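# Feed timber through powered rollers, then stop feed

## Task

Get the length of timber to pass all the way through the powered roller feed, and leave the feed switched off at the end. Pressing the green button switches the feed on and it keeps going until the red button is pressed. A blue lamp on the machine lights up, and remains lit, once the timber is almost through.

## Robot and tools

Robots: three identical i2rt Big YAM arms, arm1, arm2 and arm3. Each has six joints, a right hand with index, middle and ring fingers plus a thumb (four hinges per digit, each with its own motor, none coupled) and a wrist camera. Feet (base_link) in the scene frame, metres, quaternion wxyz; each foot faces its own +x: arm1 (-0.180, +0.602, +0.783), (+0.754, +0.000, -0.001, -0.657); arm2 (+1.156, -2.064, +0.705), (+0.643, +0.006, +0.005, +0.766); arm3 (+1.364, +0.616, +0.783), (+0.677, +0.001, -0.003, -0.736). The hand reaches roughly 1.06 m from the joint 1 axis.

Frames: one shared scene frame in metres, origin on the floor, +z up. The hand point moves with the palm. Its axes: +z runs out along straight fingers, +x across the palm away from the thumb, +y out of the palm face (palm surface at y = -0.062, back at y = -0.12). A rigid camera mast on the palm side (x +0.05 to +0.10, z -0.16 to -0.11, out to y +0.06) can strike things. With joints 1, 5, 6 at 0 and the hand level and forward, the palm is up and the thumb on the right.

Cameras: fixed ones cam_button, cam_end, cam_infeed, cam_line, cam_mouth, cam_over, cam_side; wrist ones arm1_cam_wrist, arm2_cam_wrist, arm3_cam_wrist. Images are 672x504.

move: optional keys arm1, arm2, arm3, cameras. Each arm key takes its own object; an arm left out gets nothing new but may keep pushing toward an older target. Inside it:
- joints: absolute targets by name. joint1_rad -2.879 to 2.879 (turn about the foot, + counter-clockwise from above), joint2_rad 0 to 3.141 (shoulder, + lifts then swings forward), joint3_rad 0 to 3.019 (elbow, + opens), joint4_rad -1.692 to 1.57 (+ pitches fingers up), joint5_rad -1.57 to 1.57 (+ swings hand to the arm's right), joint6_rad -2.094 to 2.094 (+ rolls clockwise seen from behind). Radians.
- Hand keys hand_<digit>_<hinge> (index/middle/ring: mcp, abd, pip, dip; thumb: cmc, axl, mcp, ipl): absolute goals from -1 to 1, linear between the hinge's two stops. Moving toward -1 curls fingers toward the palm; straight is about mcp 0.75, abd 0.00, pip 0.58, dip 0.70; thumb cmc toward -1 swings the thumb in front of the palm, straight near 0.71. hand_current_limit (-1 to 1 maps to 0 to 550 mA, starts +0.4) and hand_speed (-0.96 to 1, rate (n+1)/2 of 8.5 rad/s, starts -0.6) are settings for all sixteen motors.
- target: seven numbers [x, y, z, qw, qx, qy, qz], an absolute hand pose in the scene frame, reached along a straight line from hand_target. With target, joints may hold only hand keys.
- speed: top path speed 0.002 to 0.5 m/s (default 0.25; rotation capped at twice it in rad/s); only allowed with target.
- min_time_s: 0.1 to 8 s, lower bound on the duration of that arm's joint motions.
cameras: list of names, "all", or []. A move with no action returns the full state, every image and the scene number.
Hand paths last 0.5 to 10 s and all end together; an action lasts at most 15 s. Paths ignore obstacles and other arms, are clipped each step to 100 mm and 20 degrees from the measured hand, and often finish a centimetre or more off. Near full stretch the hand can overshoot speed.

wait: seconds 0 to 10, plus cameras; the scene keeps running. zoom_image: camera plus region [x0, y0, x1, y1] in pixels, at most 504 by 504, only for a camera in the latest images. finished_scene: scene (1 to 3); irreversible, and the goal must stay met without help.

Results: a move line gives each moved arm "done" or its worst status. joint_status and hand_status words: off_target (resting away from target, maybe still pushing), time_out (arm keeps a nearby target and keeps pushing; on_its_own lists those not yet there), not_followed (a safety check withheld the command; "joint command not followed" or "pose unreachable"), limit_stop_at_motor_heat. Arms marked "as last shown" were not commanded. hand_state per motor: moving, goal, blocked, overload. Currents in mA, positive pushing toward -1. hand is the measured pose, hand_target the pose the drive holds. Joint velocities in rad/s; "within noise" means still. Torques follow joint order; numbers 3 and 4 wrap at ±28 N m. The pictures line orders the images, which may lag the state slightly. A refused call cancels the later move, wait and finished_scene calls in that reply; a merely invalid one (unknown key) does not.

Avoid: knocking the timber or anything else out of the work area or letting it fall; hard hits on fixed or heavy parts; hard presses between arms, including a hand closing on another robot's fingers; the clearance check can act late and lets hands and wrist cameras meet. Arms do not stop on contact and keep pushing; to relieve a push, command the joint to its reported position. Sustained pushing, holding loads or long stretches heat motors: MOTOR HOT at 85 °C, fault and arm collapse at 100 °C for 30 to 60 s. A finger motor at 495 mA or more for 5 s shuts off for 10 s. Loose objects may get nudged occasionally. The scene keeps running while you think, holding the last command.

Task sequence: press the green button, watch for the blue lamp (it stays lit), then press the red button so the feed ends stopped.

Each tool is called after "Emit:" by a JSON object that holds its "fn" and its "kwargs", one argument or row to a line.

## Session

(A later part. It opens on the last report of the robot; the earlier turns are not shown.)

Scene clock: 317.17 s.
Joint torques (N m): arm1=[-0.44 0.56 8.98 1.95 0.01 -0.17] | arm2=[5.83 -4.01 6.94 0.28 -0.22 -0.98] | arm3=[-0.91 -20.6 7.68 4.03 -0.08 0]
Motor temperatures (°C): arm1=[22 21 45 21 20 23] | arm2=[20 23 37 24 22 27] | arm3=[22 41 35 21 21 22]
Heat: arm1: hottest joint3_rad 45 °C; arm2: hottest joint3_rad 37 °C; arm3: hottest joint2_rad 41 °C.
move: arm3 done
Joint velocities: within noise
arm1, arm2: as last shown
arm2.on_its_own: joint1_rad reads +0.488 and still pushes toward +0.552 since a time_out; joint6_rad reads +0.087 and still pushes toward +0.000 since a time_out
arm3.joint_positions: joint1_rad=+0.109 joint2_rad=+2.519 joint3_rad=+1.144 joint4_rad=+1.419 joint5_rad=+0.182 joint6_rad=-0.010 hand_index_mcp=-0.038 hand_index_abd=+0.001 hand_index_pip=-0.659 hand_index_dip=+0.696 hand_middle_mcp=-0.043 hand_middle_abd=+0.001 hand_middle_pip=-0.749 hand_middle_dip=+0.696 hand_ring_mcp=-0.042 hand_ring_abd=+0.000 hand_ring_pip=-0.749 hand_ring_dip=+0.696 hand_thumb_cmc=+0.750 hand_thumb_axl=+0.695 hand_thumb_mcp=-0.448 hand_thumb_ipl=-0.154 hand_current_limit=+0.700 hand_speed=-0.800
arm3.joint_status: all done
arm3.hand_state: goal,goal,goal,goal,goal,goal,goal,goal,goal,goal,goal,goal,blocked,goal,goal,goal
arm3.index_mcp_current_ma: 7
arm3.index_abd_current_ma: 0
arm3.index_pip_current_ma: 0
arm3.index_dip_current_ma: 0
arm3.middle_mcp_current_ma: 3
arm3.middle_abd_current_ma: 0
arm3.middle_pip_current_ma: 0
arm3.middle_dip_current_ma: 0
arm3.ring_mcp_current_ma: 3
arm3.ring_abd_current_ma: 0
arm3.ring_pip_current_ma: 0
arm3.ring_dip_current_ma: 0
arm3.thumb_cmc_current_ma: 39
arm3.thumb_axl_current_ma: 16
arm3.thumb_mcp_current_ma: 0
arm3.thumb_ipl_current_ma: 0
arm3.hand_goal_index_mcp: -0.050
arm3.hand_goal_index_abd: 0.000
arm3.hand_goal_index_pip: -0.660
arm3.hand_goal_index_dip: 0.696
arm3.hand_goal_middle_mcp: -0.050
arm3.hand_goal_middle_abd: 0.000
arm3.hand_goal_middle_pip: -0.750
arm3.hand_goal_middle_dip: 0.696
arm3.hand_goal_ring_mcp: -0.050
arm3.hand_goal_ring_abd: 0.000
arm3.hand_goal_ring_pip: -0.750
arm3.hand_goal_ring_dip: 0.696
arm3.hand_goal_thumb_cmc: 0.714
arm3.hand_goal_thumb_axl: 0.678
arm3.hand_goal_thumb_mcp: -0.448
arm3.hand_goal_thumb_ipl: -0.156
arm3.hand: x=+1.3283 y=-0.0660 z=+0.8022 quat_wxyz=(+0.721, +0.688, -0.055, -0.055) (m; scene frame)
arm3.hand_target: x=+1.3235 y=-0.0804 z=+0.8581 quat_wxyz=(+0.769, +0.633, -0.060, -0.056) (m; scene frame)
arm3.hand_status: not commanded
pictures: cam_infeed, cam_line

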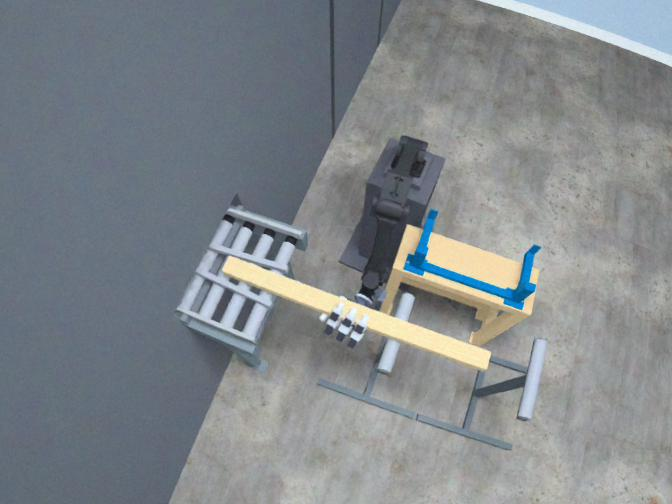

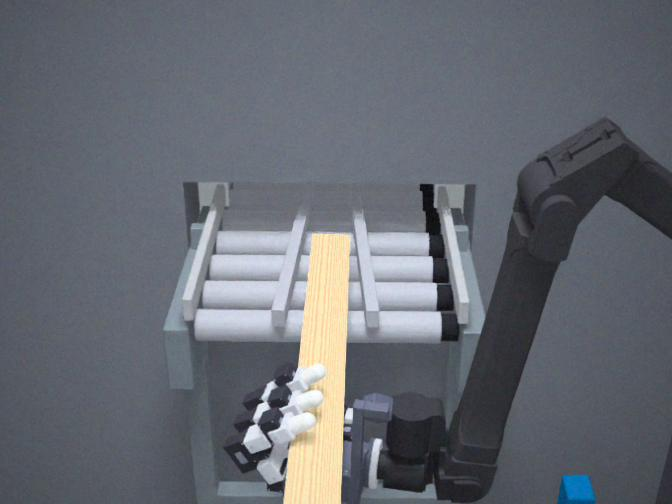

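Emit:
{"fn": "move", "kwargs": {
  "arm3": {"joints": {"joint1_rad": 0.10, "joint2_rad": 2.531, "joint3_rad": 1.232, "joint4_rad": 1.465, "joint5_rad": 0.18, "joint6_rad": -0.02}, "min_time_s": 2},
  "cameras": ["cam_line", "cam_infeed"]
}}

Emit:
{"fn": "zoom_image", "kwargs": {
  "camera": "cam_line",
  "region": [170, 160, 490, 400]
}}

Scene clock: 331.57 s.
Joint torques (N m): arm1=[-0.44 0.56 8.96 1.96 0.01 -0.16] | arm2=[6.12 -3.96 6.97 0.36 -0.21 -0.98] | arm3=[-0.97 -19.6 7.38 4.05 -0.04 -0.02]
Motor temperatures (°C): arm1=[22 21 45 21 20 23] | arm2=[20 23 37 24 22 27] | arm3=[22 40 36 21 21 22]
Heat: arm1: hottest joint3_rad 45 °C; arm2: hottest joint3_rad 37 °C; arm3: hottest joint2_rad 40 °C.
move: arm3 done
Joint velocities: within noise
arm1, arm2: as last shown
arm2.on_its_own: joint1_rad reads +0.488 and still pushes toward +0.552 since a time_out; joint6_rad reads +0.087 and still pushes toward +0.000 since a time_out
arm3.joint_positions: joint1_rad=+0.109 joint2_rad=+2.552 joint3_rad=+1.171 joint4_rad=+1.419 joint5_rad=+0.181 joint6_rad=-0.008 hand_index_mcp=-0.038 hand_index_abd=+0.001 hand_index_pip=-0.659 hand_index_dip=+0.696 hand_middle_mcp=-0.043 hand_middle_abd=+0.001 hand_middle_pip=-0.749 hand_middle_dip=+0.696 hand_ring_mcp=-0.042 hand_ring_abd=+0.000 hand_ring_pip=-0.749 hand_ring_dip=+0.696 hand_thumb_cmc=+0.750 hand_thumb_axl=+0.695 hand_thumb_mcp=-0.448 hand_thumb_ipl=-0.154 hand_current_limit=+0.700 hand_speed=-0.800
arm3.joint_status: all done
arm3.hand_state: goal,goal,goal,goal,goal,goal,goal,goal,goal,goal,goal,goal,blocked,goal,goal,goal
arm3.index_mcp_current_ma: 7
arm3.index_abd_current_ma: 0
arm3.index_pip_current_ma: 0
arm3.index_dip_current_ma: 0
arm3.middle_mcp_current_ma: 3
arm3.middle_abd_current_ma: 0
arm3.middle_pip_current_ma: 0
arm3.middle_dip_current_ma: 0
arm3.ring_mcp_current_ma: 3
arm3.ring_abd_current_ma: 0
arm3.ring_pip_current_ma: 0
arm3.ring_dip_current_ma: 0
arm3.thumb_cmc_current_ma: 40
arm3.thumb_axl_current_ma: 16
arm3.thumb_mcp_current_ma: 0
arm3.thumb_ipl_current_ma: 0
arm3.hand_goal_index_mcp: -0.050
arm3.hand_goal_index_abd: 0.000
arm3.hand_goal_index_pip: -0.660
arm3.hand_goal_index_dip: 0.696
arm3.hand_goal_middle_mcp: -0.050
arm3.hand_goal_middle_abd: 0.000
arm3.hand_goal_middle_pip: -0.750
arm3.hand_goal_middle_dip: 0.696
arm3.hand_goal_ring_mcp: -0.050
arm3.hand_goal_ring_abd: 0.000
arm3.hand_goal_ring_pip: -0.750
arm3.hand_goal_ring_dip: 0.696
arm3.hand_goal_thumb_cmc: 0.714
arm3.hand_goal_thumb_axl: 0.678
arm3.hand_goal_thumb_mcp: -0.448
arm3.hand_goal_thumb_ipl: -0.156
arm3.hand: x=+1.3285 y=-0.0697 z=+0.7889 quat_wxyz=(+0.719, +0.690, -0.055, -0.054) (m; scene frame)
arm3.hand_target: x=+1.3237 y=-0.0824 z=+0.8328 quat_wxyz=(+0.761, +0.643, -0.059, -0.057) (m; scene frame)
arm3.hand_status: not commanded
pictures: cam_infeed, cam_line

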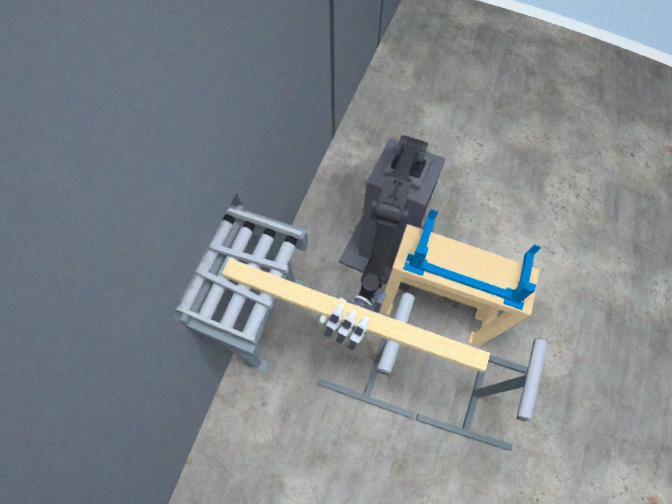

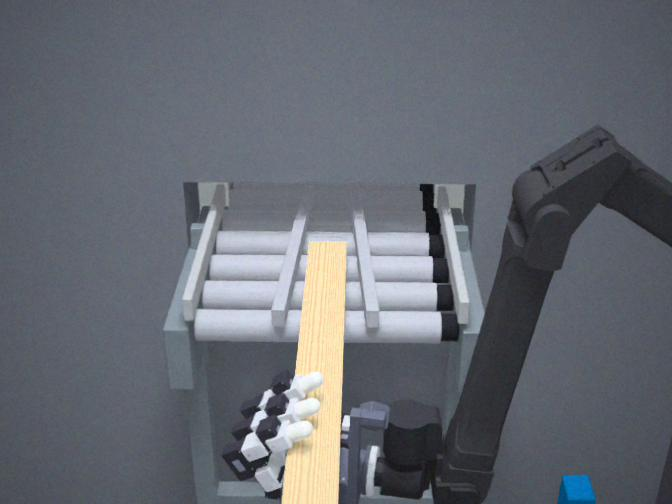

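Scaled by 1.575 from the camera's 672x504 image, which has a finer 960x720 frame.

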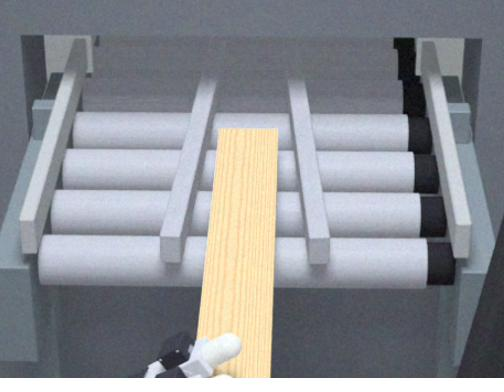

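Emit:
{"fn": "move", "kwargs": {
  "arm3": {"joints": {"joint1_rad": 0.10, "joint2_rad": 2.565, "joint3_rad": 1.238, "joint4_rad": 1.465, "joint5_rad": 0.18, "joint6_rad": -0.02}, "min_time_s": 2},
  "cameras": ["cam_line", "cam_infeed"]
}}

Emit:
{"fn": "zoom_image", "kwargs": {
  "camera": "cam_line",
  "region": [170, 160, 490, 400]
}}

Scene clock: 343.30 s.
Joint torques (N m): arm1=[-0.44 0.5 8.96 1.96 0.01 -0.17] | arm2=[6.36 -3.55 7.27 0.4 -0.21 -0.93] | arm3=[-0.85 -17.9 6.93 3.74 -0.05 0.02]
Motor temperatures (°C): arm1=[22 21 45 21 20 23] | arm2=[20 23 37 24 22 27] | arm3=[22 39 37 21 21 22]
Heat: arm1: hottest joint3_rad 45 °C; arm2: hottest joint3_rad 37 °C; arm3: hottest joint2_rad 39 °C.
move: arm3 done
Joint velocities: within noise
arm1, arm2: as last shown
arm2.on_its_own: joint1_rad reads +0.488 and still pushes toward +0.552 since a time_out; joint6_rad reads +0.087 and still pushes toward +0.000 since a time_out
arm3.joint_positions: joint1_rad=+0.109 joint2_rad=+2.562 joint3_rad=+1.184 joint4_rad=+1.428 joint5_rad=+0.181 joint6_rad=-0.011 hand_index_mcp=-0.040 hand_index_abd=+0.001 hand_index_pip=-0.659 hand_index_dip=+0.696 hand_middle_mcp=-0.043 hand_middle_abd=+0.001 hand_middle_pip=-0.749 hand_middle_dip=+0.696 hand_ring_mcp=-0.042 hand_ring_abd=+0.000 hand_ring_pip=-0.749 hand_ring_dip=+0.696 hand_thumb_cmc=+0.750 hand_thumb_axl=+0.692 hand_thumb_mcp=-0.448 hand_thumb_ipl=-0.154 hand_current_limit=+0.700 hand_speed=-0.800
arm3.joint_status: all done
arm3.hand_state: goal,goal,goal,goal,goal,goal,goal,goal,goal,goal,goal,goal,blocked,goal,goal,goal
arm3.index_mcp_current_ma: 4
arm3.index_abd_current_ma: 0
arm3.index_pip_current_ma: 0
arm3.index_dip_current_ma: 0
arm3.middle_mcp_current_ma: 3
arm3.middle_abd_current_ma: 0
arm3.middle_pip_current_ma: 0
arm3.middle_dip_current_ma: 0
arm3.ring_mcp_current_ma: 3
arm3.ring_abd_current_ma: 0
arm3.ring_pip_current_ma: 0
arm3.ring_dip_current_ma: 0
arm3.thumb_cmc_current_ma: 40
arm3.thumb_axl_current_ma: 10
arm3.thumb_mcp_current_ma: 0
arm3.thumb_ipl_current_ma: 0
arm3.hand_goal_index_mcp: -0.050
arm3.hand_goal_index_abd: 0.000
arm3.hand_goal_index_pip: -0.660
arm3.hand_goal_index_dip: 0.696
arm3.hand_goal_middle_mcp: -0.050
arm3.hand_goal_middle_abd: 0.000
arm3.hand_goal_middle_pip: -0.750
arm3.hand_goal_middle_dip: 0.696
arm3.hand_goal_ring_mcp: -0.050
arm3.hand_goal_ring_abd: 0.000
arm3.hand_goal_ring_pip: -0.750
arm3.hand_goal_ring_dip: 0.696
arm3.hand_goal_thumb_cmc: 0.714
arm3.hand_goal_thumb_axl: 0.678
arm3.hand_goal_thumb_mcp: -0.448
arm3.hand_goal_thumb_ipl: -0.156
arm3.hand: x=+1.3288 y=-0.0711 z=+0.7878 quat_wxyz=(+0.723, +0.687, -0.055, -0.055) (m; scene frame)
arm3.hand_target: x=+1.3237 y=-0.0808 z=+0.8117 quat_wxyz=(+0.752, +0.654, -0.058, -0.058) (m; scene frame)
arm3.hand_status: not commanded
pictures: cam_infeed, cam_line

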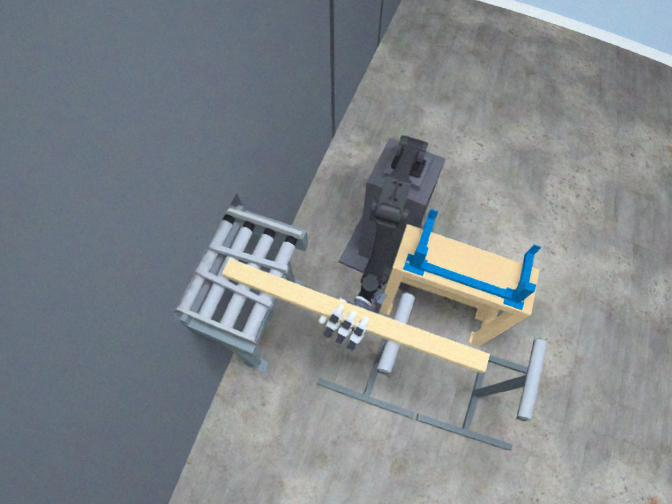

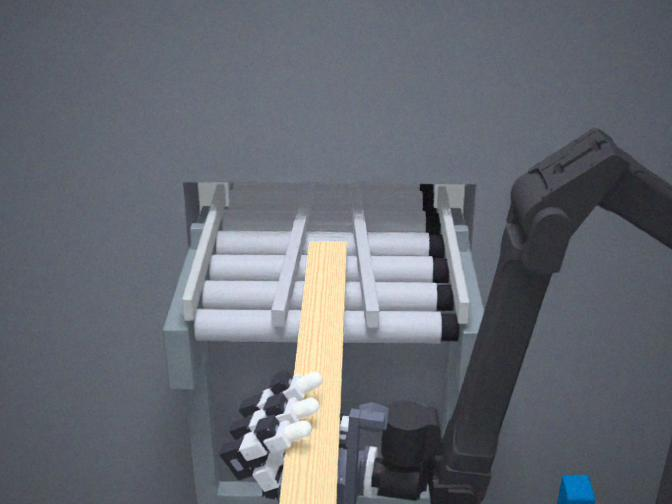

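Scaled by 1.575 from the camera's 672x504 image, which has a finer 960x720 frame.

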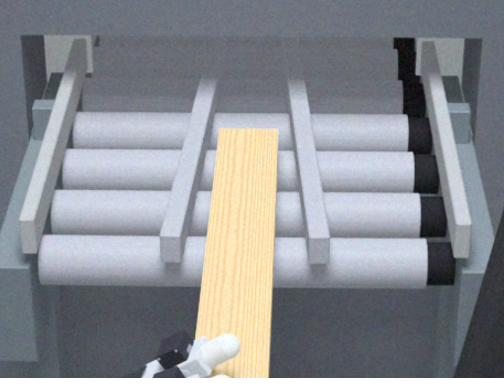

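Emit:
{"fn": "move", "kwargs": {
  "arm3": {"joints": {"joint1_rad": 0.10, "joint2_rad": 2.605, "joint3_rad": 1.238, "joint4_rad": 1.465, "joint5_rad": 0.18, "joint6_rad": -0.02}, "min_time_s": 2},
  "cameras": ["cam_line"]
}}

Emit:
{"fn": "zoom_image", "kwargs": {
  "camera": "cam_line",
  "region": [170, 160, 490, 400]
}}

Scene clock: 355.73 s.
Joint torques (N m): arm1=[-0.44 0.56 8.98 1.95 0.01 -0.17] | arm2=[5.83 -3.25 7.08 0.23 -0.21 -0.93] | arm3=[-0.79 -16.21 5.35 2.93 -0.09 0.01]
Motor temperatures (°C): arm1=[22 21 45 21 20 23] | arm2=[20 23 37 24 22 27] | arm3=[22 38 36 21 21 22]
Heat: arm1: hottest joint3_rad 45 °C; arm2: hottest joint3_rad 37 °C; arm3: hottest joint2_rad 38 °C.
move: arm3 done
Joint velocities: within noise
arm1, arm2: as last shown
arm2.on_its_own: joint1_rad reads +0.488 and still pushes toward +0.552 since a time_out; joint6_rad reads +0.087 and still pushes toward +0.000 since a time_out
arm3.joint_positions: joint1_rad=+0.109 joint2_rad=+2.581 joint3_rad=+1.206 joint4_rad=+1.447 joint5_rad=+0.182 joint6_rad=-0.011 hand_index_mcp=-0.041 hand_index_abd=+0.001 hand_index_pip=-0.659 hand_index_dip=+0.696 hand_middle_mcp=-0.043 hand_middle_abd=+0.001 hand_middle_pip=-0.750 hand_middle_dip=+0.696 hand_ring_mcp=-0.043 hand_ring_abd=+0.000 hand_ring_pip=-0.750 hand_ring_dip=+0.696 hand_thumb_cmc=+0.736 hand_thumb_axl=+0.685 hand_thumb_mcp=-0.448 hand_thumb_ipl=-0.154 hand_current_limit=+0.700 hand_speed=-0.800
arm3.joint_status: all done
arm3.hand_state: goal,goal,goal,goal,goal,goal,goal,goal,goal,goal,goal,goal,blocked,goal,goal,goal
arm3.index_mcp_current_ma: 4
arm3.index_abd_current_ma: 0
arm3.index_pip_current_ma: 0
arm3.index_dip_current_ma: 0
arm3.middle_mcp_current_ma: 2
arm3.middle_abd_current_ma: 0
arm3.middle_pip_current_ma: 0
arm3.middle_dip_current_ma: 0
arm3.ring_mcp_current_ma: 3
arm3.ring_abd_current_ma: 0
arm3.ring_pip_current_ma: 0
arm3.ring_dip_current_ma: 0
arm3.thumb_cmc_current_ma: 18
arm3.thumb_axl_current_ma: 3
arm3.thumb_mcp_current_ma: 0
arm3.thumb_ipl_current_ma: 0
arm3.hand_goal_index_mcp: -0.050
arm3.hand_goal_index_abd: 0.000
arm3.hand_goal_index_pip: -0.660
arm3.hand_goal_index_dip: 0.696
arm3.hand_goal_middle_mcp: -0.050
arm3.hand_goal_middle_abd: 0.000
arm3.hand_goal_middle_pip: -0.750
arm3.hand_goal_middle_dip: 0.696
arm3.hand_goal_ring_mcp: -0.050
arm3.hand_goal_ring_abd: 0.000
arm3.hand_goal_ring_pip: -0.750
arm3.hand_goal_ring_dip: 0.696
arm3.hand_goal_thumb_cmc: 0.714
arm3.hand_goal_thumb_axl: 0.678
arm3.hand_goal_thumb_mcp: -0.448
arm3.hand_goal_thumb_ipl: -0.156
arm3.hand: x=+1.3287 y=-0.0727 z=+0.7866 quat_wxyz=(+0.730, +0.679, -0.056, -0.055) (m; scene frame)
arm3.hand_target: x=+1.3240 y=-0.0762 z=+0.7851 quat_wxyz=(+0.739, +0.669, -0.056, -0.059) (m; scene frame)
arm3.hand_status: not commanded
pictures: cam_line

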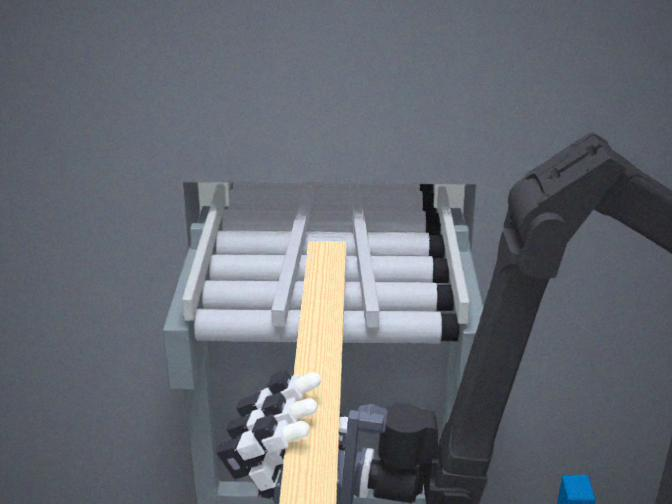

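Scaled by 1.575 from the camera's 672x504 image, which has a finer 960x720 frame.

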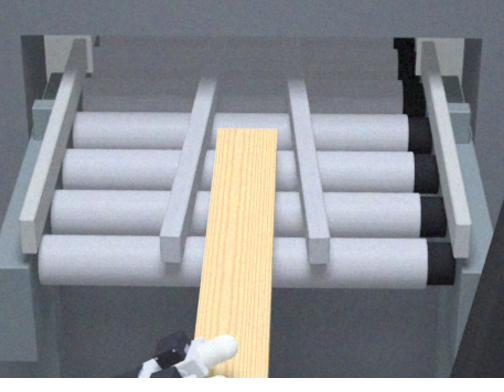

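Emit:
{"fn": "move", "kwargs": {
  "arm3": {"joints": {"joint1_rad": 0.10, "joint2_rad": 2.645, "joint3_rad": 1.215, "joint4_rad": 1.44, "joint5_rad": 0.18, "joint6_rad": -0.02}, "min_time_s": 2},
  "cameras": ["cam_line", "cam_infeed"]
}}

Emit:
{"fn": "zoom_image", "kwargs": {
  "camera": "cam_line",
  "region": [170, 160, 490, 400]
}}

Scene clock: 366.97 s.
Joint torques (N m): arm1=[-0.44 0.56 8.96 1.95 0.01 -0.17] | arm2=[5.71 -3.55 6.93 0.39 -0.22 -0.94] | arm3=[-0.85 -13.74 3.73 1.99 -0.08 0.09]
Motor temperatures (°C): arm1=[22 21 45 21 20 23] | arm2=[20 23 37 24 22 27] | arm3=[22 37 35 21 20 22]
Heat: arm1: hottest joint3_rad 45 °C; arm2: hottest joint3_rad 37 °C; arm3: hottest joint2_rad 37 °C.
move: arm3 done
Joint velocities: within noise
arm1, arm2: as last shown
arm2.on_its_own: joint1_rad reads +0.488 and still pushes toward +0.552 since a time_out; joint6_rad reads +0.087 and still pushes toward +0.000 since a time_out
arm3.joint_positions: joint1_rad=+0.108 joint2_rad=+2.590 joint3_rad=+1.206 joint4_rad=+1.447 joint5_rad=+0.182 joint6_rad=-0.019 hand_index_mcp=-0.041 hand_index_abd=+0.000 hand_index_pip=-0.657 hand_index_dip=+0.696 hand_middle_mcp=-0.043 hand_middle_abd=-0.001 hand_middle_pip=-0.745 hand_middle_dip=+0.696 hand_ring_mcp=-0.043 hand_ring_abd=+0.000 hand_ring_pip=-0.750 hand_ring_dip=+0.696 hand_thumb_cmc=+0.729 hand_thumb_axl=+0.685 hand_thumb_mcp=-0.448 hand_thumb_ipl=-0.154 hand_current_limit=+0.700 hand_speed=-0.800
arm3.joint_status: all done
arm3.hand_state: goal,goal,goal,goal,goal,goal,goal,goal,goal,goal,goal,goal,goal,goal,goal,goal
arm3.index_mcp_current_ma: 4
arm3.index_abd_current_ma: 0
arm3.index_pip_current_ma: 1
arm3.index_dip_current_ma: 0
arm3.middle_mcp_current_ma: 2
arm3.middle_abd_current_ma: 0
arm3.middle_pip_current_ma: 1
arm3.middle_dip_current_ma: 0
arm3.ring_mcp_current_ma: 3
arm3.ring_abd_current_ma: 0
arm3.ring_pip_current_ma: 0
arm3.ring_dip_current_ma: 0
arm3.thumb_cmc_current_ma: 9
arm3.thumb_axl_current_ma: 3
arm3.thumb_mcp_current_ma: 0
arm3.thumb_ipl_current_ma: 0
arm3.hand_goal_index_mcp: -0.050
arm3.hand_goal_index_abd: 0.000
arm3.hand_goal_index_pip: -0.660
arm3.hand_goal_index_dip: 0.696
arm3.hand_goal_middle_mcp: -0.050
arm3.hand_goal_middle_abd: 0.000
arm3.hand_goal_middle_pip: -0.750
arm3.hand_goal_middle_dip: 0.696
arm3.hand_goal_ring_mcp: -0.050
arm3.hand_goal_ring_abd: 0.000
arm3.hand_goal_ring_pip: -0.750
arm3.hand_goal_ring_dip: 0.696
arm3.hand_goal_thumb_cmc: 0.714
arm3.hand_goal_thumb_axl: 0.678
arm3.hand_goal_thumb_mcp: -0.448
arm3.hand_goal_thumb_ipl: -0.156
arm3.hand: x=+1.3287 y=-0.0716 z=+0.7806 quat_wxyz=(+0.727, +0.682, -0.053, -0.058) (m; scene frame)
arm3.hand_target: x=+1.3238 y=-0.0664 z=+0.7455 quat_wxyz=(+0.709, +0.701, -0.053, -0.062) (m; scene frame)
arm3.hand_status: not commanded
pictures: cam_infeed, cam_line

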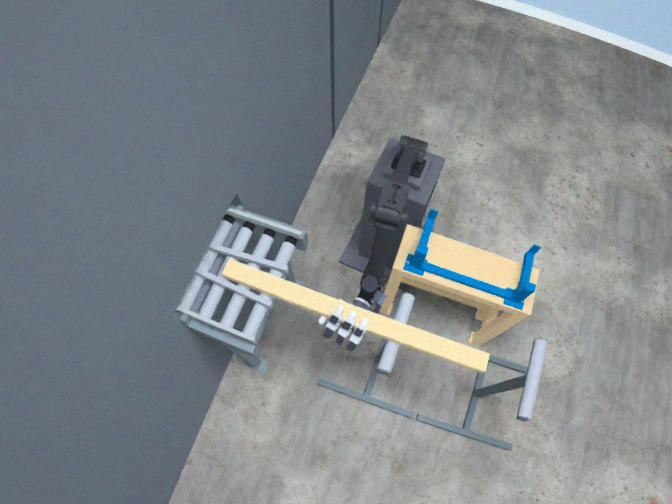

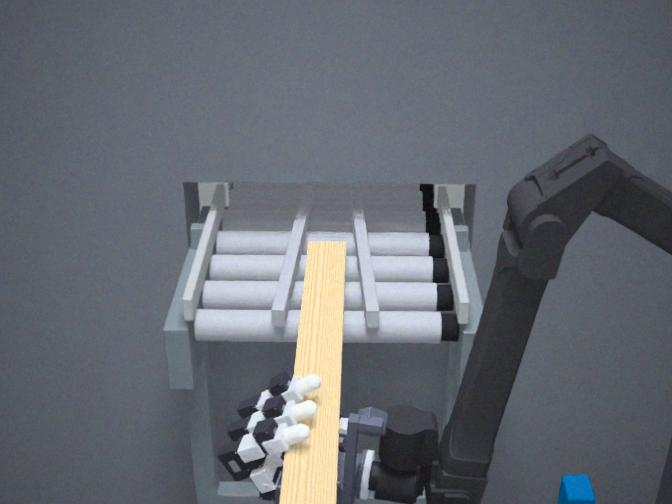

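Scaled by 1.575 from the camera's 672x504 image, which has a finer 960x720 frame.

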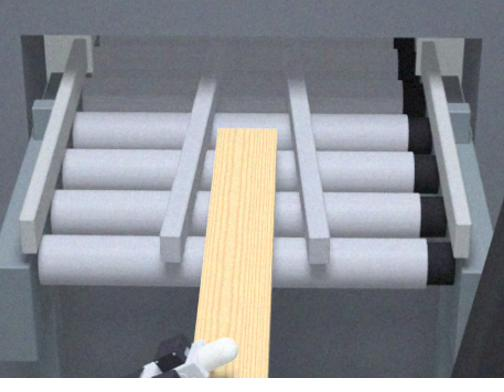

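Emit:
{"fn": "move", "kwargs": {
  "arm3": {"joints": {"hand_index_pip": -0.2, "hand_middle_pip": -0.2, "hand_ring_pip": -0.2}},
  "arm2": {"joints": {"joint1_rad": 0.56, "joint6_rad": 0.0}, "min_time_s": 1},
  "cameras": ["cam_button"]
}}

Emit:
{"fn": "move", "kwargs": {
  "arm3": {"target": [1.327, -0.067, 0.762, 0.7052, 0.7052, -0.0524, -0.0524], "speed": 0.05},
  "cameras": ["cam_line", "cam_infeed", "arm3_cam_wrist"]
}}

Scene clock: 382.53 s.
Joint torques (N m): arm1=[-0.44 0.5 8.98 1.96 0.01 -0.17] | arm2=[6.53 -3.55 6.97 0.35 -0.19 -0.95] | arm3=[-0.91 -15.56 3.52 2.09 -0.05 0.1]
Motor temperatures (°C): arm1=[22 21 45 21 20 23] | arm2=[20 23 38 24 22 27] | arm3=[22 36 33 20 20 22]
Heat: arm1: hottest joint3_rad 45 °C; arm2: hottest joint3_rad 38 °C; arm3: hottest joint2_rad 36 °C.
move: arm2 time_out; arm3 done
Joint velocities: within noise
arm1.joint_positions: joint1_rad=+0.378 joint2_rad=+0.632 joint3_rad=+1.379 joint4_rad=-1.429 joint5_rad=-0.024 joint6_rad=+1.186 hand_index_mcp=+0.753 hand_index_abd=+0.000 hand_index_pip=+0.577 hand_index_dip=+0.696 hand_middle_mcp=+0.753 hand_middle_abd=+0.000 hand_middle_pip=+0.577 hand_middle_dip=+0.696 hand_ring_mcp=+0.753 hand_ring_abd=+0.000 hand_ring_pip=+0.577 hand_ring_dip=+0.696 hand_thumb_cmc=+0.714 hand_thumb_axl=+0.677 hand_thumb_mcp=+0.225 hand_thumb_ipl=+0.168 hand_current_limit=+0.400 hand_speed=-0.600
arm1.joint_status: not commanded
arm1.hand_state: goal,goal,goal,goal,goal,goal,goal,goal,goal,goal,goal,goal,goal,goal,goal,goal
arm1.index_mcp_current_ma: -4
arm1.index_abd_current_ma: 0
arm1.index_pip_current_ma: 4
arm1.index_dip_current_ma: 0
arm1.middle_mcp_current_ma: -4
arm1.middle_abd_current_ma: 0
arm1.middle_pip_current_ma: 4
arm1.middle_dip_current_ma: 0
arm1.ring_mcp_current_ma: -4
arm1.ring_abd_current_ma: 0
arm1.ring_pip_current_ma: 4
arm1.ring_dip_current_ma: 0
arm1.thumb_cmc_current_ma: 1
arm1.thumb_axl_current_ma: -4
arm1.thumb_mcp_current_ma: -5
arm1.thumb_ipl_current_ma: -2
arm1.hand_goal_index_mcp: 0.754
arm1.hand_goal_index_abd: 0.000
arm1.hand_goal_index_pip: 0.576
arm1.hand_goal_index_dip: 0.696
arm1.hand_goal_middle_mcp: 0.754
arm1.hand_goal_middle_abd: 0.000
arm1.hand_goal_middle_pip: 0.576
arm1.hand_goal_middle_dip: 0.696
arm1.hand_goal_ring_mcp: 0.754
arm1.hand_goal_ring_abd: 0.000
arm1.hand_goal_ring_pip: 0.576
arm1.hand_goal_ring_dip: 0.696
arm1.hand_goal_thumb_cmc: 0.714
arm1.hand_goal_thumb_axl: 0.678
arm1.hand_goal_thumb_mcp: 0.226
arm1.hand_goal_thumb_ipl: 0.168
arm1.hand: x=-0.1375 y=+0.3547 z=+1.3033 quat_wxyz=(+0.275, +0.854, -0.293, +0.331) (m; scene frame)
arm1.hand_target: x=-0.1385 y=+0.3565 z=+1.3133 quat_wxyz=(+0.282, +0.849, -0.291, +0.339) (m; scene frame)
arm1.hand_status: not commanded
arm2.joint_positions: joint1_rad=+0.488 joint2_rad=+1.247 joint3_rad=+1.341 joint4_rad=-1.648 joint5_rad=+0.005 joint6_rad=+0.087 hand_index_mcp=+0.754 hand_index_abd=+0.000 hand_index_pip=+0.577 hand_index_dip=+0.696 hand_middle_mcp=-0.387 hand_middle_abd=+0.000 hand_middle_pip=-0.748 hand_middle_dip=+0.002 hand_ring_mcp=-0.388 hand_ring_abd=+0.000 hand_ring_pip=-0.748 hand_ring_dip=+0.002 hand_thumb_cmc=+0.714 hand_thumb_axl=+0.677 hand_thumb_mcp=+0.224 hand_thumb_ipl=+0.168 hand_current_limit=+0.700 hand_speed=-0.600
arm2.joint_status: joint1_rad time_out (moved +0.001 of +0.072); joint6_rad time_out (moved +0.000 of -0.087)
arm2.hand_state: goal,goal,goal,goal,goal,goal,goal,goal,goal,goal,goal,goal,goal,goal,goal,goal
arm2.index_mcp_current_ma: 0
arm2.index_abd_current_ma: 0
arm2.index_pip_current_ma: 0
arm2.index_dip_current_ma: 0
arm2.middle_mcp_current_ma: 24
arm2.middle_abd_current_ma: 0
arm2.middle_pip_current_ma: 2
arm2.middle_dip_current_ma: 2
arm2.ring_mcp_current_ma: 19
arm2.ring_abd_current_ma: 0
arm2.ring_pip_current_ma: 1
arm2.ring_dip_current_ma: 2
arm2.thumb_cmc_current_ma: 0
arm2.thumb_axl_current_ma: -1
arm2.thumb_mcp_current_ma: -3
arm2.thumb_ipl_current_ma: 0
arm2.hand_goal_index_mcp: 0.754
arm2.hand_goal_index_abd: 0.000
arm2.hand_goal_index_pip: 0.576
arm2.hand_goal_index_dip: 0.696
arm2.hand_goal_middle_mcp: -0.400
arm2.hand_goal_middle_abd: 0.000
arm2.hand_goal_middle_pip: -0.750
arm2.hand_goal_middle_dip: 0.000
arm2.hand_goal_ring_mcp: -0.400
arm2.hand_goal_ring_abd: 0.000
arm2.hand_goal_ring_pip: -0.750
arm2.hand_goal_ring_dip: 0.000
arm2.hand_goal_thumb_cmc: 0.714
arm2.hand_goal_thumb_axl: 0.678
arm2.hand_goal_thumb_mcp: 0.226
arm2.hand_goal_thumb_ipl: 0.168
arm2.on_its_own: joint1_rad reads +0.488 and still pushes toward +0.560 since a time_out; joint6_rad reads +0.087 and still pushes toward +0.000 since a time_out
arm2.hand: x=+0.9189 y=-1.7035 z=+1.0099 quat_wxyz=(-0.008, -0.284, +0.959, +0.011) (m; scene frame)
arm2.hand_target: x=+0.8823 y=-1.7214 z=+0.9937 quat_wxyz=(-0.003, -0.359, +0.933, -0.008) (m; scene frame)
arm2.hand_status: not commanded
arm3.joint_positions: joint1_rad=+0.108 joint2_rad=+2.614 joint3_rad=+1.206 joint4_rad=+1.447 joint5_rad=+0.181 joint6_rad=-0.019 hand_index_mcp=-0.041 hand_index_abd=-0.001 hand_index_pip=-0.204 hand_index_dip=+0.696 hand_middle_mcp=-0.043 hand_middle_abd=-0.001 hand_middle_pip=-0.204 hand_middle_dip=+0.696 hand_ring_mcp=-0.043 hand_ring_abd=+0.000 hand_ring_pip=-0.204 hand_ring_dip=+0.696 hand_thumb_cmc=+0.729 hand_thumb_axl=+0.685 hand_thumb_mcp=-0.448 hand_thumb_ipl=-0.154 hand_current_limit=+0.700 hand_speed=-0.800
arm3.joint_status: all done
arm3.hand_state: goal,goal,goal,goal,goal,goal,goal,goal,goal,goal,goal,goal,goal,goal,goal,goal
arm3.index_mcp_current_ma: 4
arm3.index_abd_current_ma: 0
arm3.index_pip_current_ma: -1
arm3.index_dip_current_ma: 0
arm3.middle_mcp_current_ma: 2
arm3.middle_abd_current_ma: 0
arm3.middle_pip_current_ma: -1
arm3.middle_dip_current_ma: 0
arm3.ring_mcp_current_ma: 3
arm3.ring_abd_current_ma: 0
arm3.ring_pip_current_ma: -1
arm3.ring_dip_current_ma: 0
arm3.thumb_cmc_current_ma: 9
arm3.thumb_axl_current_ma: 3
arm3.thumb_mcp_current_ma: 0
arm3.thumb_ipl_current_ma: 0
arm3.hand_goal_index_mcp: -0.050
arm3.hand_goal_index_abd: 0.000
arm3.hand_goal_index_pip: -0.200
arm3.hand_goal_index_dip: 0.696
arm3.hand_goal_middle_mcp: -0.050
arm3.hand_goal_middle_abd: 0.000
arm3.hand_goal_middle_pip: -0.200
arm3.hand_goal_middle_dip: 0.696
arm3.hand_goal_ring_mcp: -0.050
arm3.hand_goal_ring_abd: 0.000
arm3.hand_goal_ring_pip: -0.200
arm3.hand_goal_ring_dip: 0.696
arm3.hand_goal_thumb_cmc: 0.714
arm3.hand_goal_thumb_axl: 0.678
arm3.hand_goal_thumb_mcp: -0.448
arm3.hand_goal_thumb_ipl: -0.156
arm3.hand: x=+1.3288 y=-0.0684 z=+0.7652 quat_wxyz=(+0.719, +0.690, -0.052, -0.058) (m; scene frame)
arm3.hand_target: x=+1.3237 y=-0.0664 z=+0.7456 quat_wxyz=(+0.709, +0.701, -0.053, -0.062) (m; scene frame)
arm3.hand_status: not commanded
pictures: cam_button

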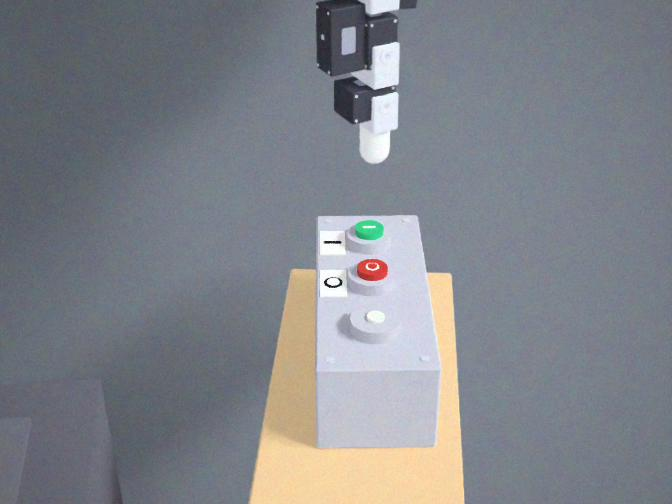

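not run: a stop came earlier in this reply.

Emit:
{"fn": "move", "kwargs": {
  "arm2": {"joints": {"joint1_rad": 0.38, "joint6_rad": 0.95}, "min_time_s": 2.5},
  "arm3": {"target": [1.327, -0.067, 0.762, 0.7052, 0.7052, -0.0524, -0.0524], "speed": 0.05},
  "cameras": ["cam_line", "cam_infeed", "cam_button"]
}}

Emit:
{"fn": "zoom_image", "kwargs": {
  "camera": "cam_line",
  "region": [170, 160, 490, 400]
}}

Scene clock: 463.53 s.
Joint torques (N m): arm1=[-0.44 0.5 8.98 1.95 0.01 -0.17] | arm2=[-0.44 -6.12 7.24 0.24 -0.01 -0.12] | arm3=[-0.56 -18.84 2.13 1.81 -0.07 0.19]
Motor temperatures (°C): arm1=[22 21 46 22 20 23] | arm2=[20 23 38 24 22 27] | arm3=[22 35 29 20 20 22]
Heat: arm1: hottest joint3_rad 46 °C; arm2: hottest joint3_rad 38 °C; arm3: hottest joint2_rad 35 °C.
move: arm2 done; arm3 done
Joint velocities: within noise
arm1: as last shown
arm2.joint_positions: joint1_rad=+0.393 joint2_rad=+1.277 joint3_rad=+1.336 joint4_rad=-1.652 joint5_rad=+0.002 joint6_rad=+0.941 hand_index_mcp=+0.754 hand_index_abd=+0.000 hand_index_pip=+0.577 hand_index_dip=+0.696 hand_middle_mcp=-0.387 hand_middle_abd=+0.000 hand_middle_pip=-0.748 hand_middle_dip=+0.002 hand_ring_mcp=-0.388 hand_ring_abd=+0.000 hand_ring_pip=-0.748 hand_ring_dip=+0.002 hand_thumb_cmc=+0.714 hand_thumb_axl=+0.677 hand_thumb_mcp=+0.224 hand_thumb_ipl=+0.168 hand_current_limit=+0.700 hand_speed=-0.600
arm2.joint_status: all done
arm2.hand_state: goal,goal,goal,goal,goal,goal,goal,goal,goal,goal,goal,goal,goal,goal,goal,goal
arm2.index_mcp_current_ma: 0
arm2.index_abd_current_ma: 0
arm2.index_pip_current_ma: 0
arm2.index_dip_current_ma: 0
arm2.middle_mcp_current_ma: 24
arm2.middle_abd_current_ma: 0
arm2.middle_pip_current_ma: 2
arm2.middle_dip_current_ma: 2
arm2.ring_mcp_current_ma: 19
arm2.ring_abd_current_ma: 0
arm2.ring_pip_current_ma: 1
arm2.ring_dip_current_ma: 2
arm2.thumb_cmc_current_ma: 0
arm2.thumb_axl_current_ma: -1
arm2.thumb_mcp_current_ma: -3
arm2.thumb_ipl_current_ma: 0
arm2.hand_goal_index_mcp: 0.754
arm2.hand_goal_index_abd: 0.000
arm2.hand_goal_index_pip: 0.576
arm2.hand_goal_index_dip: 0.696
arm2.hand_goal_middle_mcp: -0.400
arm2.hand_goal_middle_abd: 0.000
arm2.hand_goal_middle_pip: -0.750
arm2.hand_goal_middle_dip: 0.000
arm2.hand_goal_ring_mcp: -0.400
arm2.hand_goal_ring_abd: 0.000
arm2.hand_goal_ring_pip: -0.750
arm2.hand_goal_ring_dip: 0.000
arm2.hand_goal_thumb_cmc: 0.714
arm2.hand_goal_thumb_axl: 0.678
arm2.hand_goal_thumb_mcp: 0.226
arm2.hand_goal_thumb_ipl: 0.168
arm2.hand: x=+1.0234 y=-1.6950 z=+0.9943 quat_wxyz=(+0.001, +0.185, +0.983, -0.009) (m; scene frame)
arm2.hand_target: x=+1.0272 y=-1.6917 z=+0.9929 quat_wxyz=(+0.001, +0.196, +0.981, -0.010) (m; scene frame)
arm2.hand_status: not commanded
arm3.joint_positions: joint1_rad=+0.108 joint2_rad=+2.602 joint3_rad=+1.189 joint4_rad=+1.425 joint5_rad=+0.172 joint6_rad=-0.016 hand_index_mcp=-0.040 hand_index_abd=-0.001 hand_index_pip=-0.200 hand_index_dip=+0.696 hand_middle_mcp=-0.043 hand_middle_abd=-0.001 hand_middle_pip=-0.204 hand_middle_dip=+0.696 hand_ring_mcp=-0.043 hand_ring_abd=+0.000 hand_ring_pip=-0.204 hand_ring_dip=+0.696 hand_thumb_cmc=+0.729 hand_thumb_axl=+0.685 hand_thumb_mcp=-0.448 hand_thumb_ipl=-0.154 hand_current_limit=+0.700 hand_speed=-0.800
arm3.joint_status: not commanded
arm3.hand_state: goal,goal,goal,goal,goal,goal,goal,goal,goal,goal,goal,goal,goal,goal,goal,goal
arm3.index_mcp_current_ma: 4
arm3.index_abd_current_ma: 0
arm3.index_pip_current_ma: 0
arm3.index_dip_current_ma: 0
arm3.middle_mcp_current_ma: 2
arm3.middle_abd_current_ma: 0
arm3.middle_pip_current_ma: -1
arm3.middle_dip_current_ma: 0
arm3.ring_mcp_current_ma: 3
arm3.ring_abd_current_ma: 0
arm3.ring_pip_current_ma: -1
arm3.ring_dip_current_ma: 0
arm3.thumb_cmc_current_ma: 9
arm3.thumb_axl_current_ma: 3
arm3.thumb_mcp_current_ma: 0
arm3.thumb_ipl_current_ma: 0
arm3.hand_goal_index_mcp: -0.050
arm3.hand_goal_index_abd: 0.000
arm3.hand_goal_index_pip: -0.200
arm3.hand_goal_index_dip: 0.696
arm3.hand_goal_middle_mcp: -0.050
arm3.hand_goal_middle_abd: 0.000
arm3.hand_goal_middle_pip: -0.200
arm3.hand_goal_middle_dip: 0.696
arm3.hand_goal_ring_mcp: -0.050
arm3.hand_goal_ring_abd: 0.000
arm3.hand_goal_ring_pip: -0.200
arm3.hand_goal_ring_dip: 0.696
arm3.hand_goal_thumb_cmc: 0.714
arm3.hand_goal_thumb_axl: 0.678
arm3.hand_goal_thumb_mcp: -0.448
arm3.hand_goal_thumb_ipl: -0.156
arm3.hand: x=+1.3301 y=-0.0677 z=+0.7625 quat_wxyz=(+0.710, +0.700, -0.049, -0.055) (m; scene frame)
arm3.hand_target: x=+1.3270 y=-0.0670 z=+0.7620 quat_wxyz=(+0.705, +0.705, -0.052, -0.052) (m; scene frame)
arm3.hand_status: done (0.003 m and 0.9 deg from the pose sent, 0.004 m and 2.4 deg at the start)
pictures: cam_button, cam_infeed, cam_line

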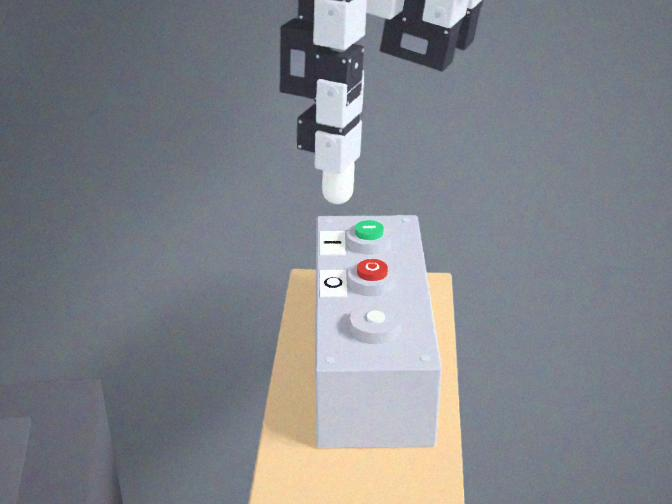

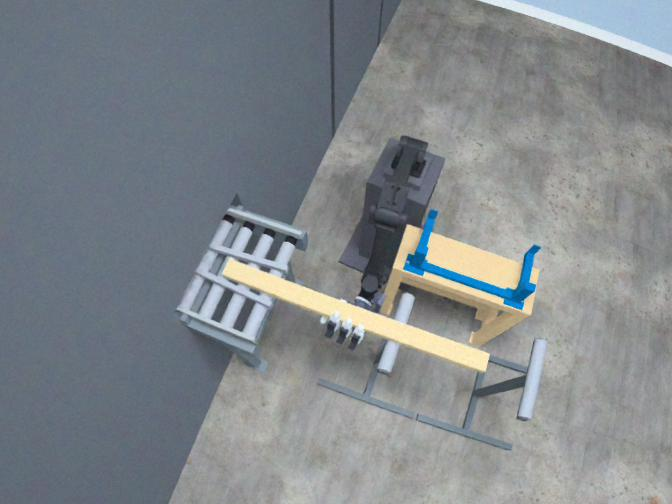

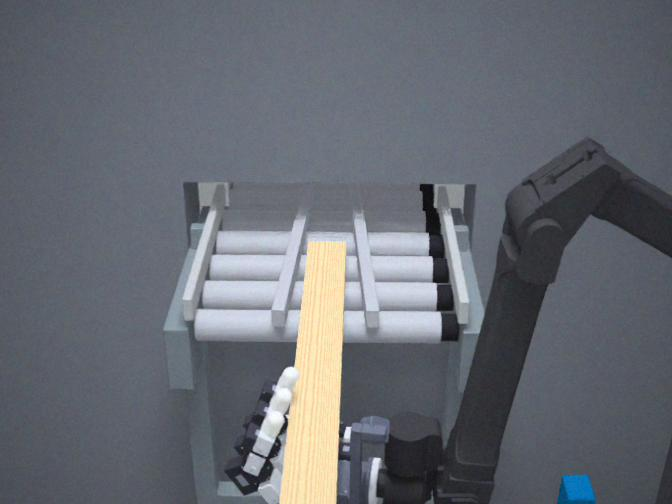

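Scaled by 1.575 from the camera's 672x504 image, which has a finer 960x720 frame.

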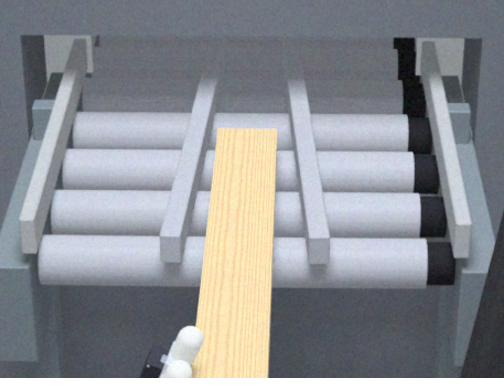

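Emit:
{"fn": "move", "kwargs": {
  "arm2": {"target": [0.979, -1.681, 0.978, 0, 0.19, 0.9818, 0], "speed": 0.08},
  "cameras": ["cam_button"]
}}

Scene clock: 476.80 s.
Joint torques (N m): arm1=[-0.44 0.5 8.98 1.95 0.01 -0.16] | arm2=[1.85 -7.3 9.13 0.7 0.1 -0.1] | arm3=[-0.56 -18.61 2.13 1.84 -0.08 0.18]
Motor temperatures (°C): arm1=[22 21 46 22 20 23] | arm2=[20 23 37 24 22 26] | arm3=[22 38 29 20 20 22]
Heat: arm1: hottest joint3_rad 46 °C; arm2: hottest joint3_rad 37 °C; arm3: hottest joint2_rad 38 °C.
move: arm2 off_target
Joint velocities: within noise
arm1, arm3: as last shown
arm2.joint_positions: joint1_rad=+0.463 joint2_rad=+1.354 joint3_rad=+1.336 joint4_rad=-1.595 joint5_rad=+0.011 joint6_rad=+1.023 hand_index_mcp=+0.754 hand_index_abd=+0.000 hand_index_pip=+0.577 hand_index_dip=+0.696 hand_middle_mcp=-0.387 hand_middle_abd=+0.000 hand_middle_pip=-0.748 hand_middle_dip=+0.002 hand_ring_mcp=-0.388 hand_ring_abd=+0.000 hand_ring_pip=-0.748 hand_ring_dip=+0.002 hand_thumb_cmc=+0.714 hand_thumb_axl=+0.677 hand_thumb_mcp=+0.224 hand_thumb_ipl=+0.168 hand_current_limit=+0.700 hand_speed=-0.600
arm2.joint_status: not commanded
arm2.hand_state: goal,goal,goal,goal,goal,goal,goal,goal,goal,goal,goal,goal,goal,goal,goal,goal
arm2.index_mcp_current_ma: 0
arm2.index_abd_current_ma: 0
arm2.index_pip_current_ma: 0
arm2.index_dip_current_ma: 0
arm2.middle_mcp_current_ma: 24
arm2.middle_abd_current_ma: 0
arm2.middle_pip_current_ma: 2
arm2.middle_dip_current_ma: 2
arm2.ring_mcp_current_ma: 19
arm2.ring_abd_current_ma: 0
arm2.ring_pip_current_ma: 1
arm2.ring_dip_current_ma: 2
arm2.thumb_cmc_current_ma: 0
arm2.thumb_axl_current_ma: -1
arm2.thumb_mcp_current_ma: -3
arm2.thumb_ipl_current_ma: 0
arm2.hand_goal_index_mcp: 0.754
arm2.hand_goal_index_abd: 0.000
arm2.hand_goal_index_pip: 0.576
arm2.hand_goal_index_dip: 0.696
arm2.hand_goal_middle_mcp: -0.400
arm2.hand_goal_middle_abd: 0.000
arm2.hand_goal_middle_pip: -0.750
arm2.hand_goal_middle_dip: 0.000
arm2.hand_goal_ring_mcp: -0.400
arm2.hand_goal_ring_abd: 0.000
arm2.hand_goal_ring_pip: -0.750
arm2.hand_goal_ring_dip: 0.000
arm2.hand_goal_thumb_cmc: 0.714
arm2.hand_goal_thumb_axl: 0.678
arm2.hand_goal_thumb_mcp: 0.226
arm2.hand_goal_thumb_ipl: 0.168
arm2.hand: x=+0.9899 y=-1.6884 z=+0.9683 quat_wxyz=(+0.012, +0.191, +0.981, -0.012) (m; scene frame)
arm2.hand_target: x=+0.9793 y=-1.6814 z=+0.9780 quat_wxyz=(+0.000, +0.190, +0.982, +0.000) (m; scene frame)
arm2.hand_status: off_target (0.016 m and 1.9 deg from the pose sent, 0.049 m and 1.2 deg at the start)
pictures: cam_button

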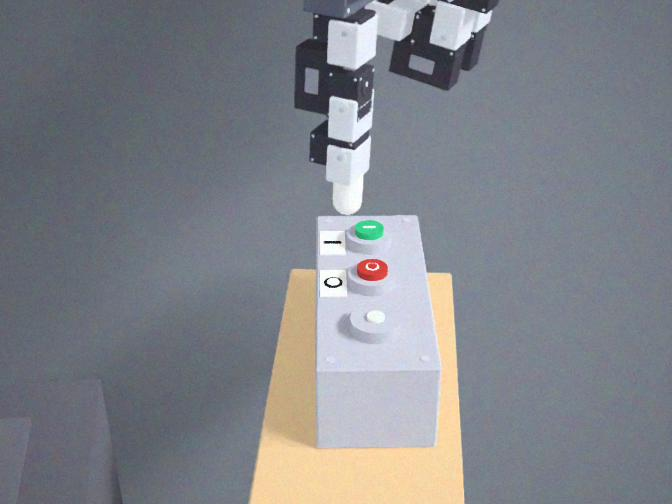

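Emit:
{"fn": "move", "kwargs": {
  "arm2": {"joints": {"joint1_rad": 0.513, "joint2_rad": 1.42, "joint3_rad": 1.45, "joint4_rad": -1.63}, "min_time_s": 1.5},
  "cameras": []
}}

Emit:
{"fn": "move", "kwargs": {
  "arm2": {"joints": {"joint1_rad": 0.513, "joint2_rad": 1.42, "joint3_rad": 1.37, "joint4_rad": -1.555}, "min_time_s": 1.2},
  "cameras": ["cam_button"]
}}

Emit:
{"fn": "zoom_image", "kwargs": {
  "camera": "cam_button",
  "region": [310, 170, 440, 300]
}}

Scene clock: 496.43 s.
Joint torques (N m): arm1=[-0.44 0.5 8.98 1.96 0.01 -0.16] | arm2=[1.32 -7.82 10.61 -0.39 0.11 -0.13] | arm3=[-0.5 -18.78 2.13 1.85 -0.07 0.2]
Motor temperatures (°C): arm1=[22 21 46 22 20 23] | arm2=[20 23 38 24 22 26] | arm3=[22 41 28 20 20 22]
Heat: arm1: hottest joint3_rad 46 °C; arm2: hottest joint3_rad 38 °C; arm3: hottest joint2_rad 41 °C.
move: arm2 done
Joint velocities: within noise
arm1, arm3: as last shown
arm2.joint_positions: joint1_rad=+0.500 joint2_rad=+1.408 joint3_rad=+1.399 joint4_rad=-1.621 joint5_rad=+0.011 joint6_rad=+1.023 hand_index_mcp=+0.754 hand_index_abd=+0.000 hand_index_pip=+0.577 hand_index_dip=+0.696 hand_middle_mcp=-0.387 hand_middle_abd=+0.000 hand_middle_pip=-0.748 hand_middle_dip=+0.002 hand_ring_mcp=-0.388 hand_ring_abd=+0.000 hand_ring_pip=-0.748 hand_ring_dip=+0.002 hand_thumb_cmc=+0.714 hand_thumb_axl=+0.677 hand_thumb_mcp=+0.224 hand_thumb_ipl=+0.168 hand_current_limit=+0.700 hand_speed=-0.600
arm2.joint_status: all done
arm2.hand_state: goal,goal,goal,goal,goal,goal,goal,goal,goal,goal,goal,goal,goal,goal,goal,goal
arm2.index_mcp_current_ma: 0
arm2.index_abd_current_ma: 0
arm2.index_pip_current_ma: 0
arm2.index_dip_current_ma: 0
arm2.middle_mcp_current_ma: 24
arm2.middle_abd_current_ma: 0
arm2.middle_pip_current_ma: 2
arm2.middle_dip_current_ma: 2
arm2.ring_mcp_current_ma: 19
arm2.ring_abd_current_ma: 0
arm2.ring_pip_current_ma: 1
arm2.ring_dip_current_ma: 2
arm2.thumb_cmc_current_ma: 0
arm2.thumb_axl_current_ma: -1
arm2.thumb_mcp_current_ma: -3
arm2.thumb_ipl_current_ma: 0
arm2.hand_goal_index_mcp: 0.754
arm2.hand_goal_index_abd: 0.000
arm2.hand_goal_index_pip: 0.576
arm2.hand_goal_index_dip: 0.696
arm2.hand_goal_middle_mcp: -0.400
arm2.hand_goal_middle_abd: 0.000
arm2.hand_goal_middle_pip: -0.750
arm2.hand_goal_middle_dip: 0.000
arm2.hand_goal_ring_mcp: -0.400
arm2.hand_goal_ring_abd: 0.000
arm2.hand_goal_ring_pip: -0.750
arm2.hand_goal_ring_dip: 0.000
arm2.hand_goal_thumb_cmc: 0.714
arm2.hand_goal_thumb_axl: 0.678
arm2.hand_goal_thumb_mcp: 0.226
arm2.hand_goal_thumb_ipl: 0.168
arm2.hand: x=+0.9658 y=-1.6819 z=+0.9721 quat_wxyz=(+0.018, +0.173, +0.985, -0.017) (m; scene frame)
arm2.hand_target: x=+0.9540 y=-1.6757 z=+0.9878 quat_wxyz=(+0.007, +0.171, +0.985, -0.006) (m; scene frame)
arm2.hand_status: not commanded
pictures: none
No camera images: "cameras" was empty.

Scene clock: 498.03 s.
Joint torques (N m): arm1=[-0.44 0.5 8.96 1.95 0.01 -0.16] | arm2=[1.61 -7.36 7.02 0.58 0.08 -0.09] | arm3=[-0.56 -18.78 2.07 1.85 -0.08 0.19]
Motor temperatures (°C): arm1=[22 21 46 22 20 23] | arm2=[20 23 38 24 22 26] | arm3=[22 41 28 20 20 22]
Heat: arm1: hottest joint3_rad 46 °C; arm2: hottest joint3_rad 38 °C; arm3: hottest joint2_rad 41 °C.
move: arm2 done
Joint velocities: within noise
arm1, arm3: as last shown
arm2.joint_positions: joint1_rad=+0.500 joint2_rad=+1.409 joint3_rad=+1.368 joint4_rad=-1.566 joint5_rad=+0.011 joint6_rad=+1.023 hand_index_mcp=+0.754 hand_index_abd=+0.000 hand_index_pip=+0.577 hand_index_dip=+0.696 hand_middle_mcp=-0.387 hand_middle_abd=+0.000 hand_middle_pip=-0.748 hand_middle_dip=+0.002 hand_ring_mcp=-0.388 hand_ring_abd=+0.000 hand_ring_pip=-0.748 hand_ring_dip=+0.002 hand_thumb_cmc=+0.714 hand_thumb_axl=+0.677 hand_thumb_mcp=+0.224 hand_thumb_ipl=+0.168 hand_current_limit=+0.700 hand_speed=-0.600
arm2.joint_status: all done
arm2.hand_state: goal,goal,goal,goal,goal,goal,goal,goal,goal,goal,goal,goal,goal,goal,goal,goal
arm2.index_mcp_current_ma: 0
arm2.index_abd_current_ma: 0
arm2.index_pip_current_ma: 0
arm2.index_dip_current_ma: 0
arm2.middle_mcp_current_ma: 24
arm2.middle_abd_current_ma: 0
arm2.middle_pip_current_ma: 2
arm2.middle_dip_current_ma: 2
arm2.ring_mcp_current_ma: 19
arm2.ring_abd_current_ma: 0
arm2.ring_pip_current_ma: 1
arm2.ring_dip_current_ma: 2
arm2.thumb_cmc_current_ma: 0
arm2.thumb_axl_current_ma: -1
arm2.thumb_mcp_current_ma: -3
arm2.thumb_ipl_current_ma: 0
arm2.hand_goal_index_mcp: 0.754
arm2.hand_goal_index_abd: 0.000
arm2.hand_goal_index_pip: 0.576
arm2.hand_goal_index_dip: 0.696
arm2.hand_goal_middle_mcp: -0.400
arm2.hand_goal_middle_abd: 0.000
arm2.hand_goal_middle_pip: -0.750
arm2.hand_goal_middle_dip: 0.000
arm2.hand_goal_ring_mcp: -0.400
arm2.hand_goal_ring_abd: 0.000
arm2.hand_goal_ring_pip: -0.750
arm2.hand_goal_ring_dip: 0.000
arm2.hand_goal_thumb_cmc: 0.714
arm2.hand_goal_thumb_axl: 0.678
arm2.hand_goal_thumb_mcp: 0.226
arm2.hand_goal_thumb_ipl: 0.168
arm2.hand: x=+0.9621 y=-1.6775 z=+0.9604 quat_wxyz=(+0.010, +0.173, +0.985, -0.009) (m; scene frame)
arm2.hand_target: x=+0.9547 y=-1.6769 z=+0.9571 quat_wxyz=(+0.009, +0.171, +0.985, -0.008) (m; scene frame)
arm2.hand_status: not commanded
pictures: cam_button

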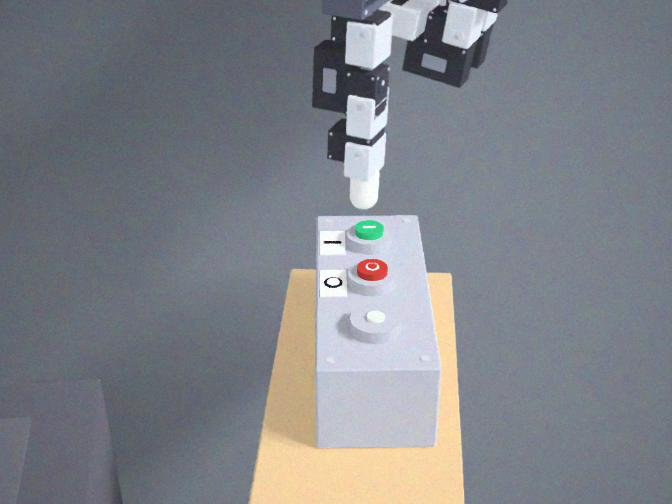

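Scaled by 3.877 from the camera's 672x504 image, which has a finer 960x720 frame.

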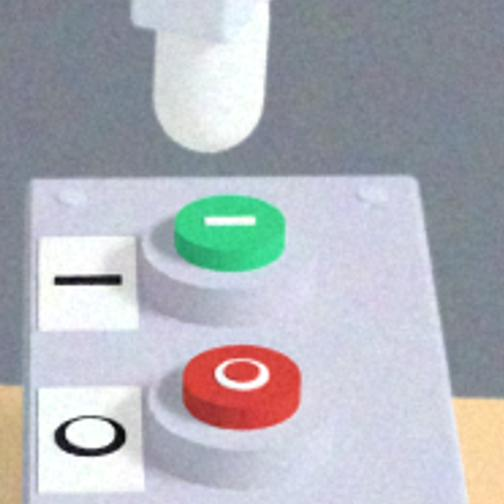

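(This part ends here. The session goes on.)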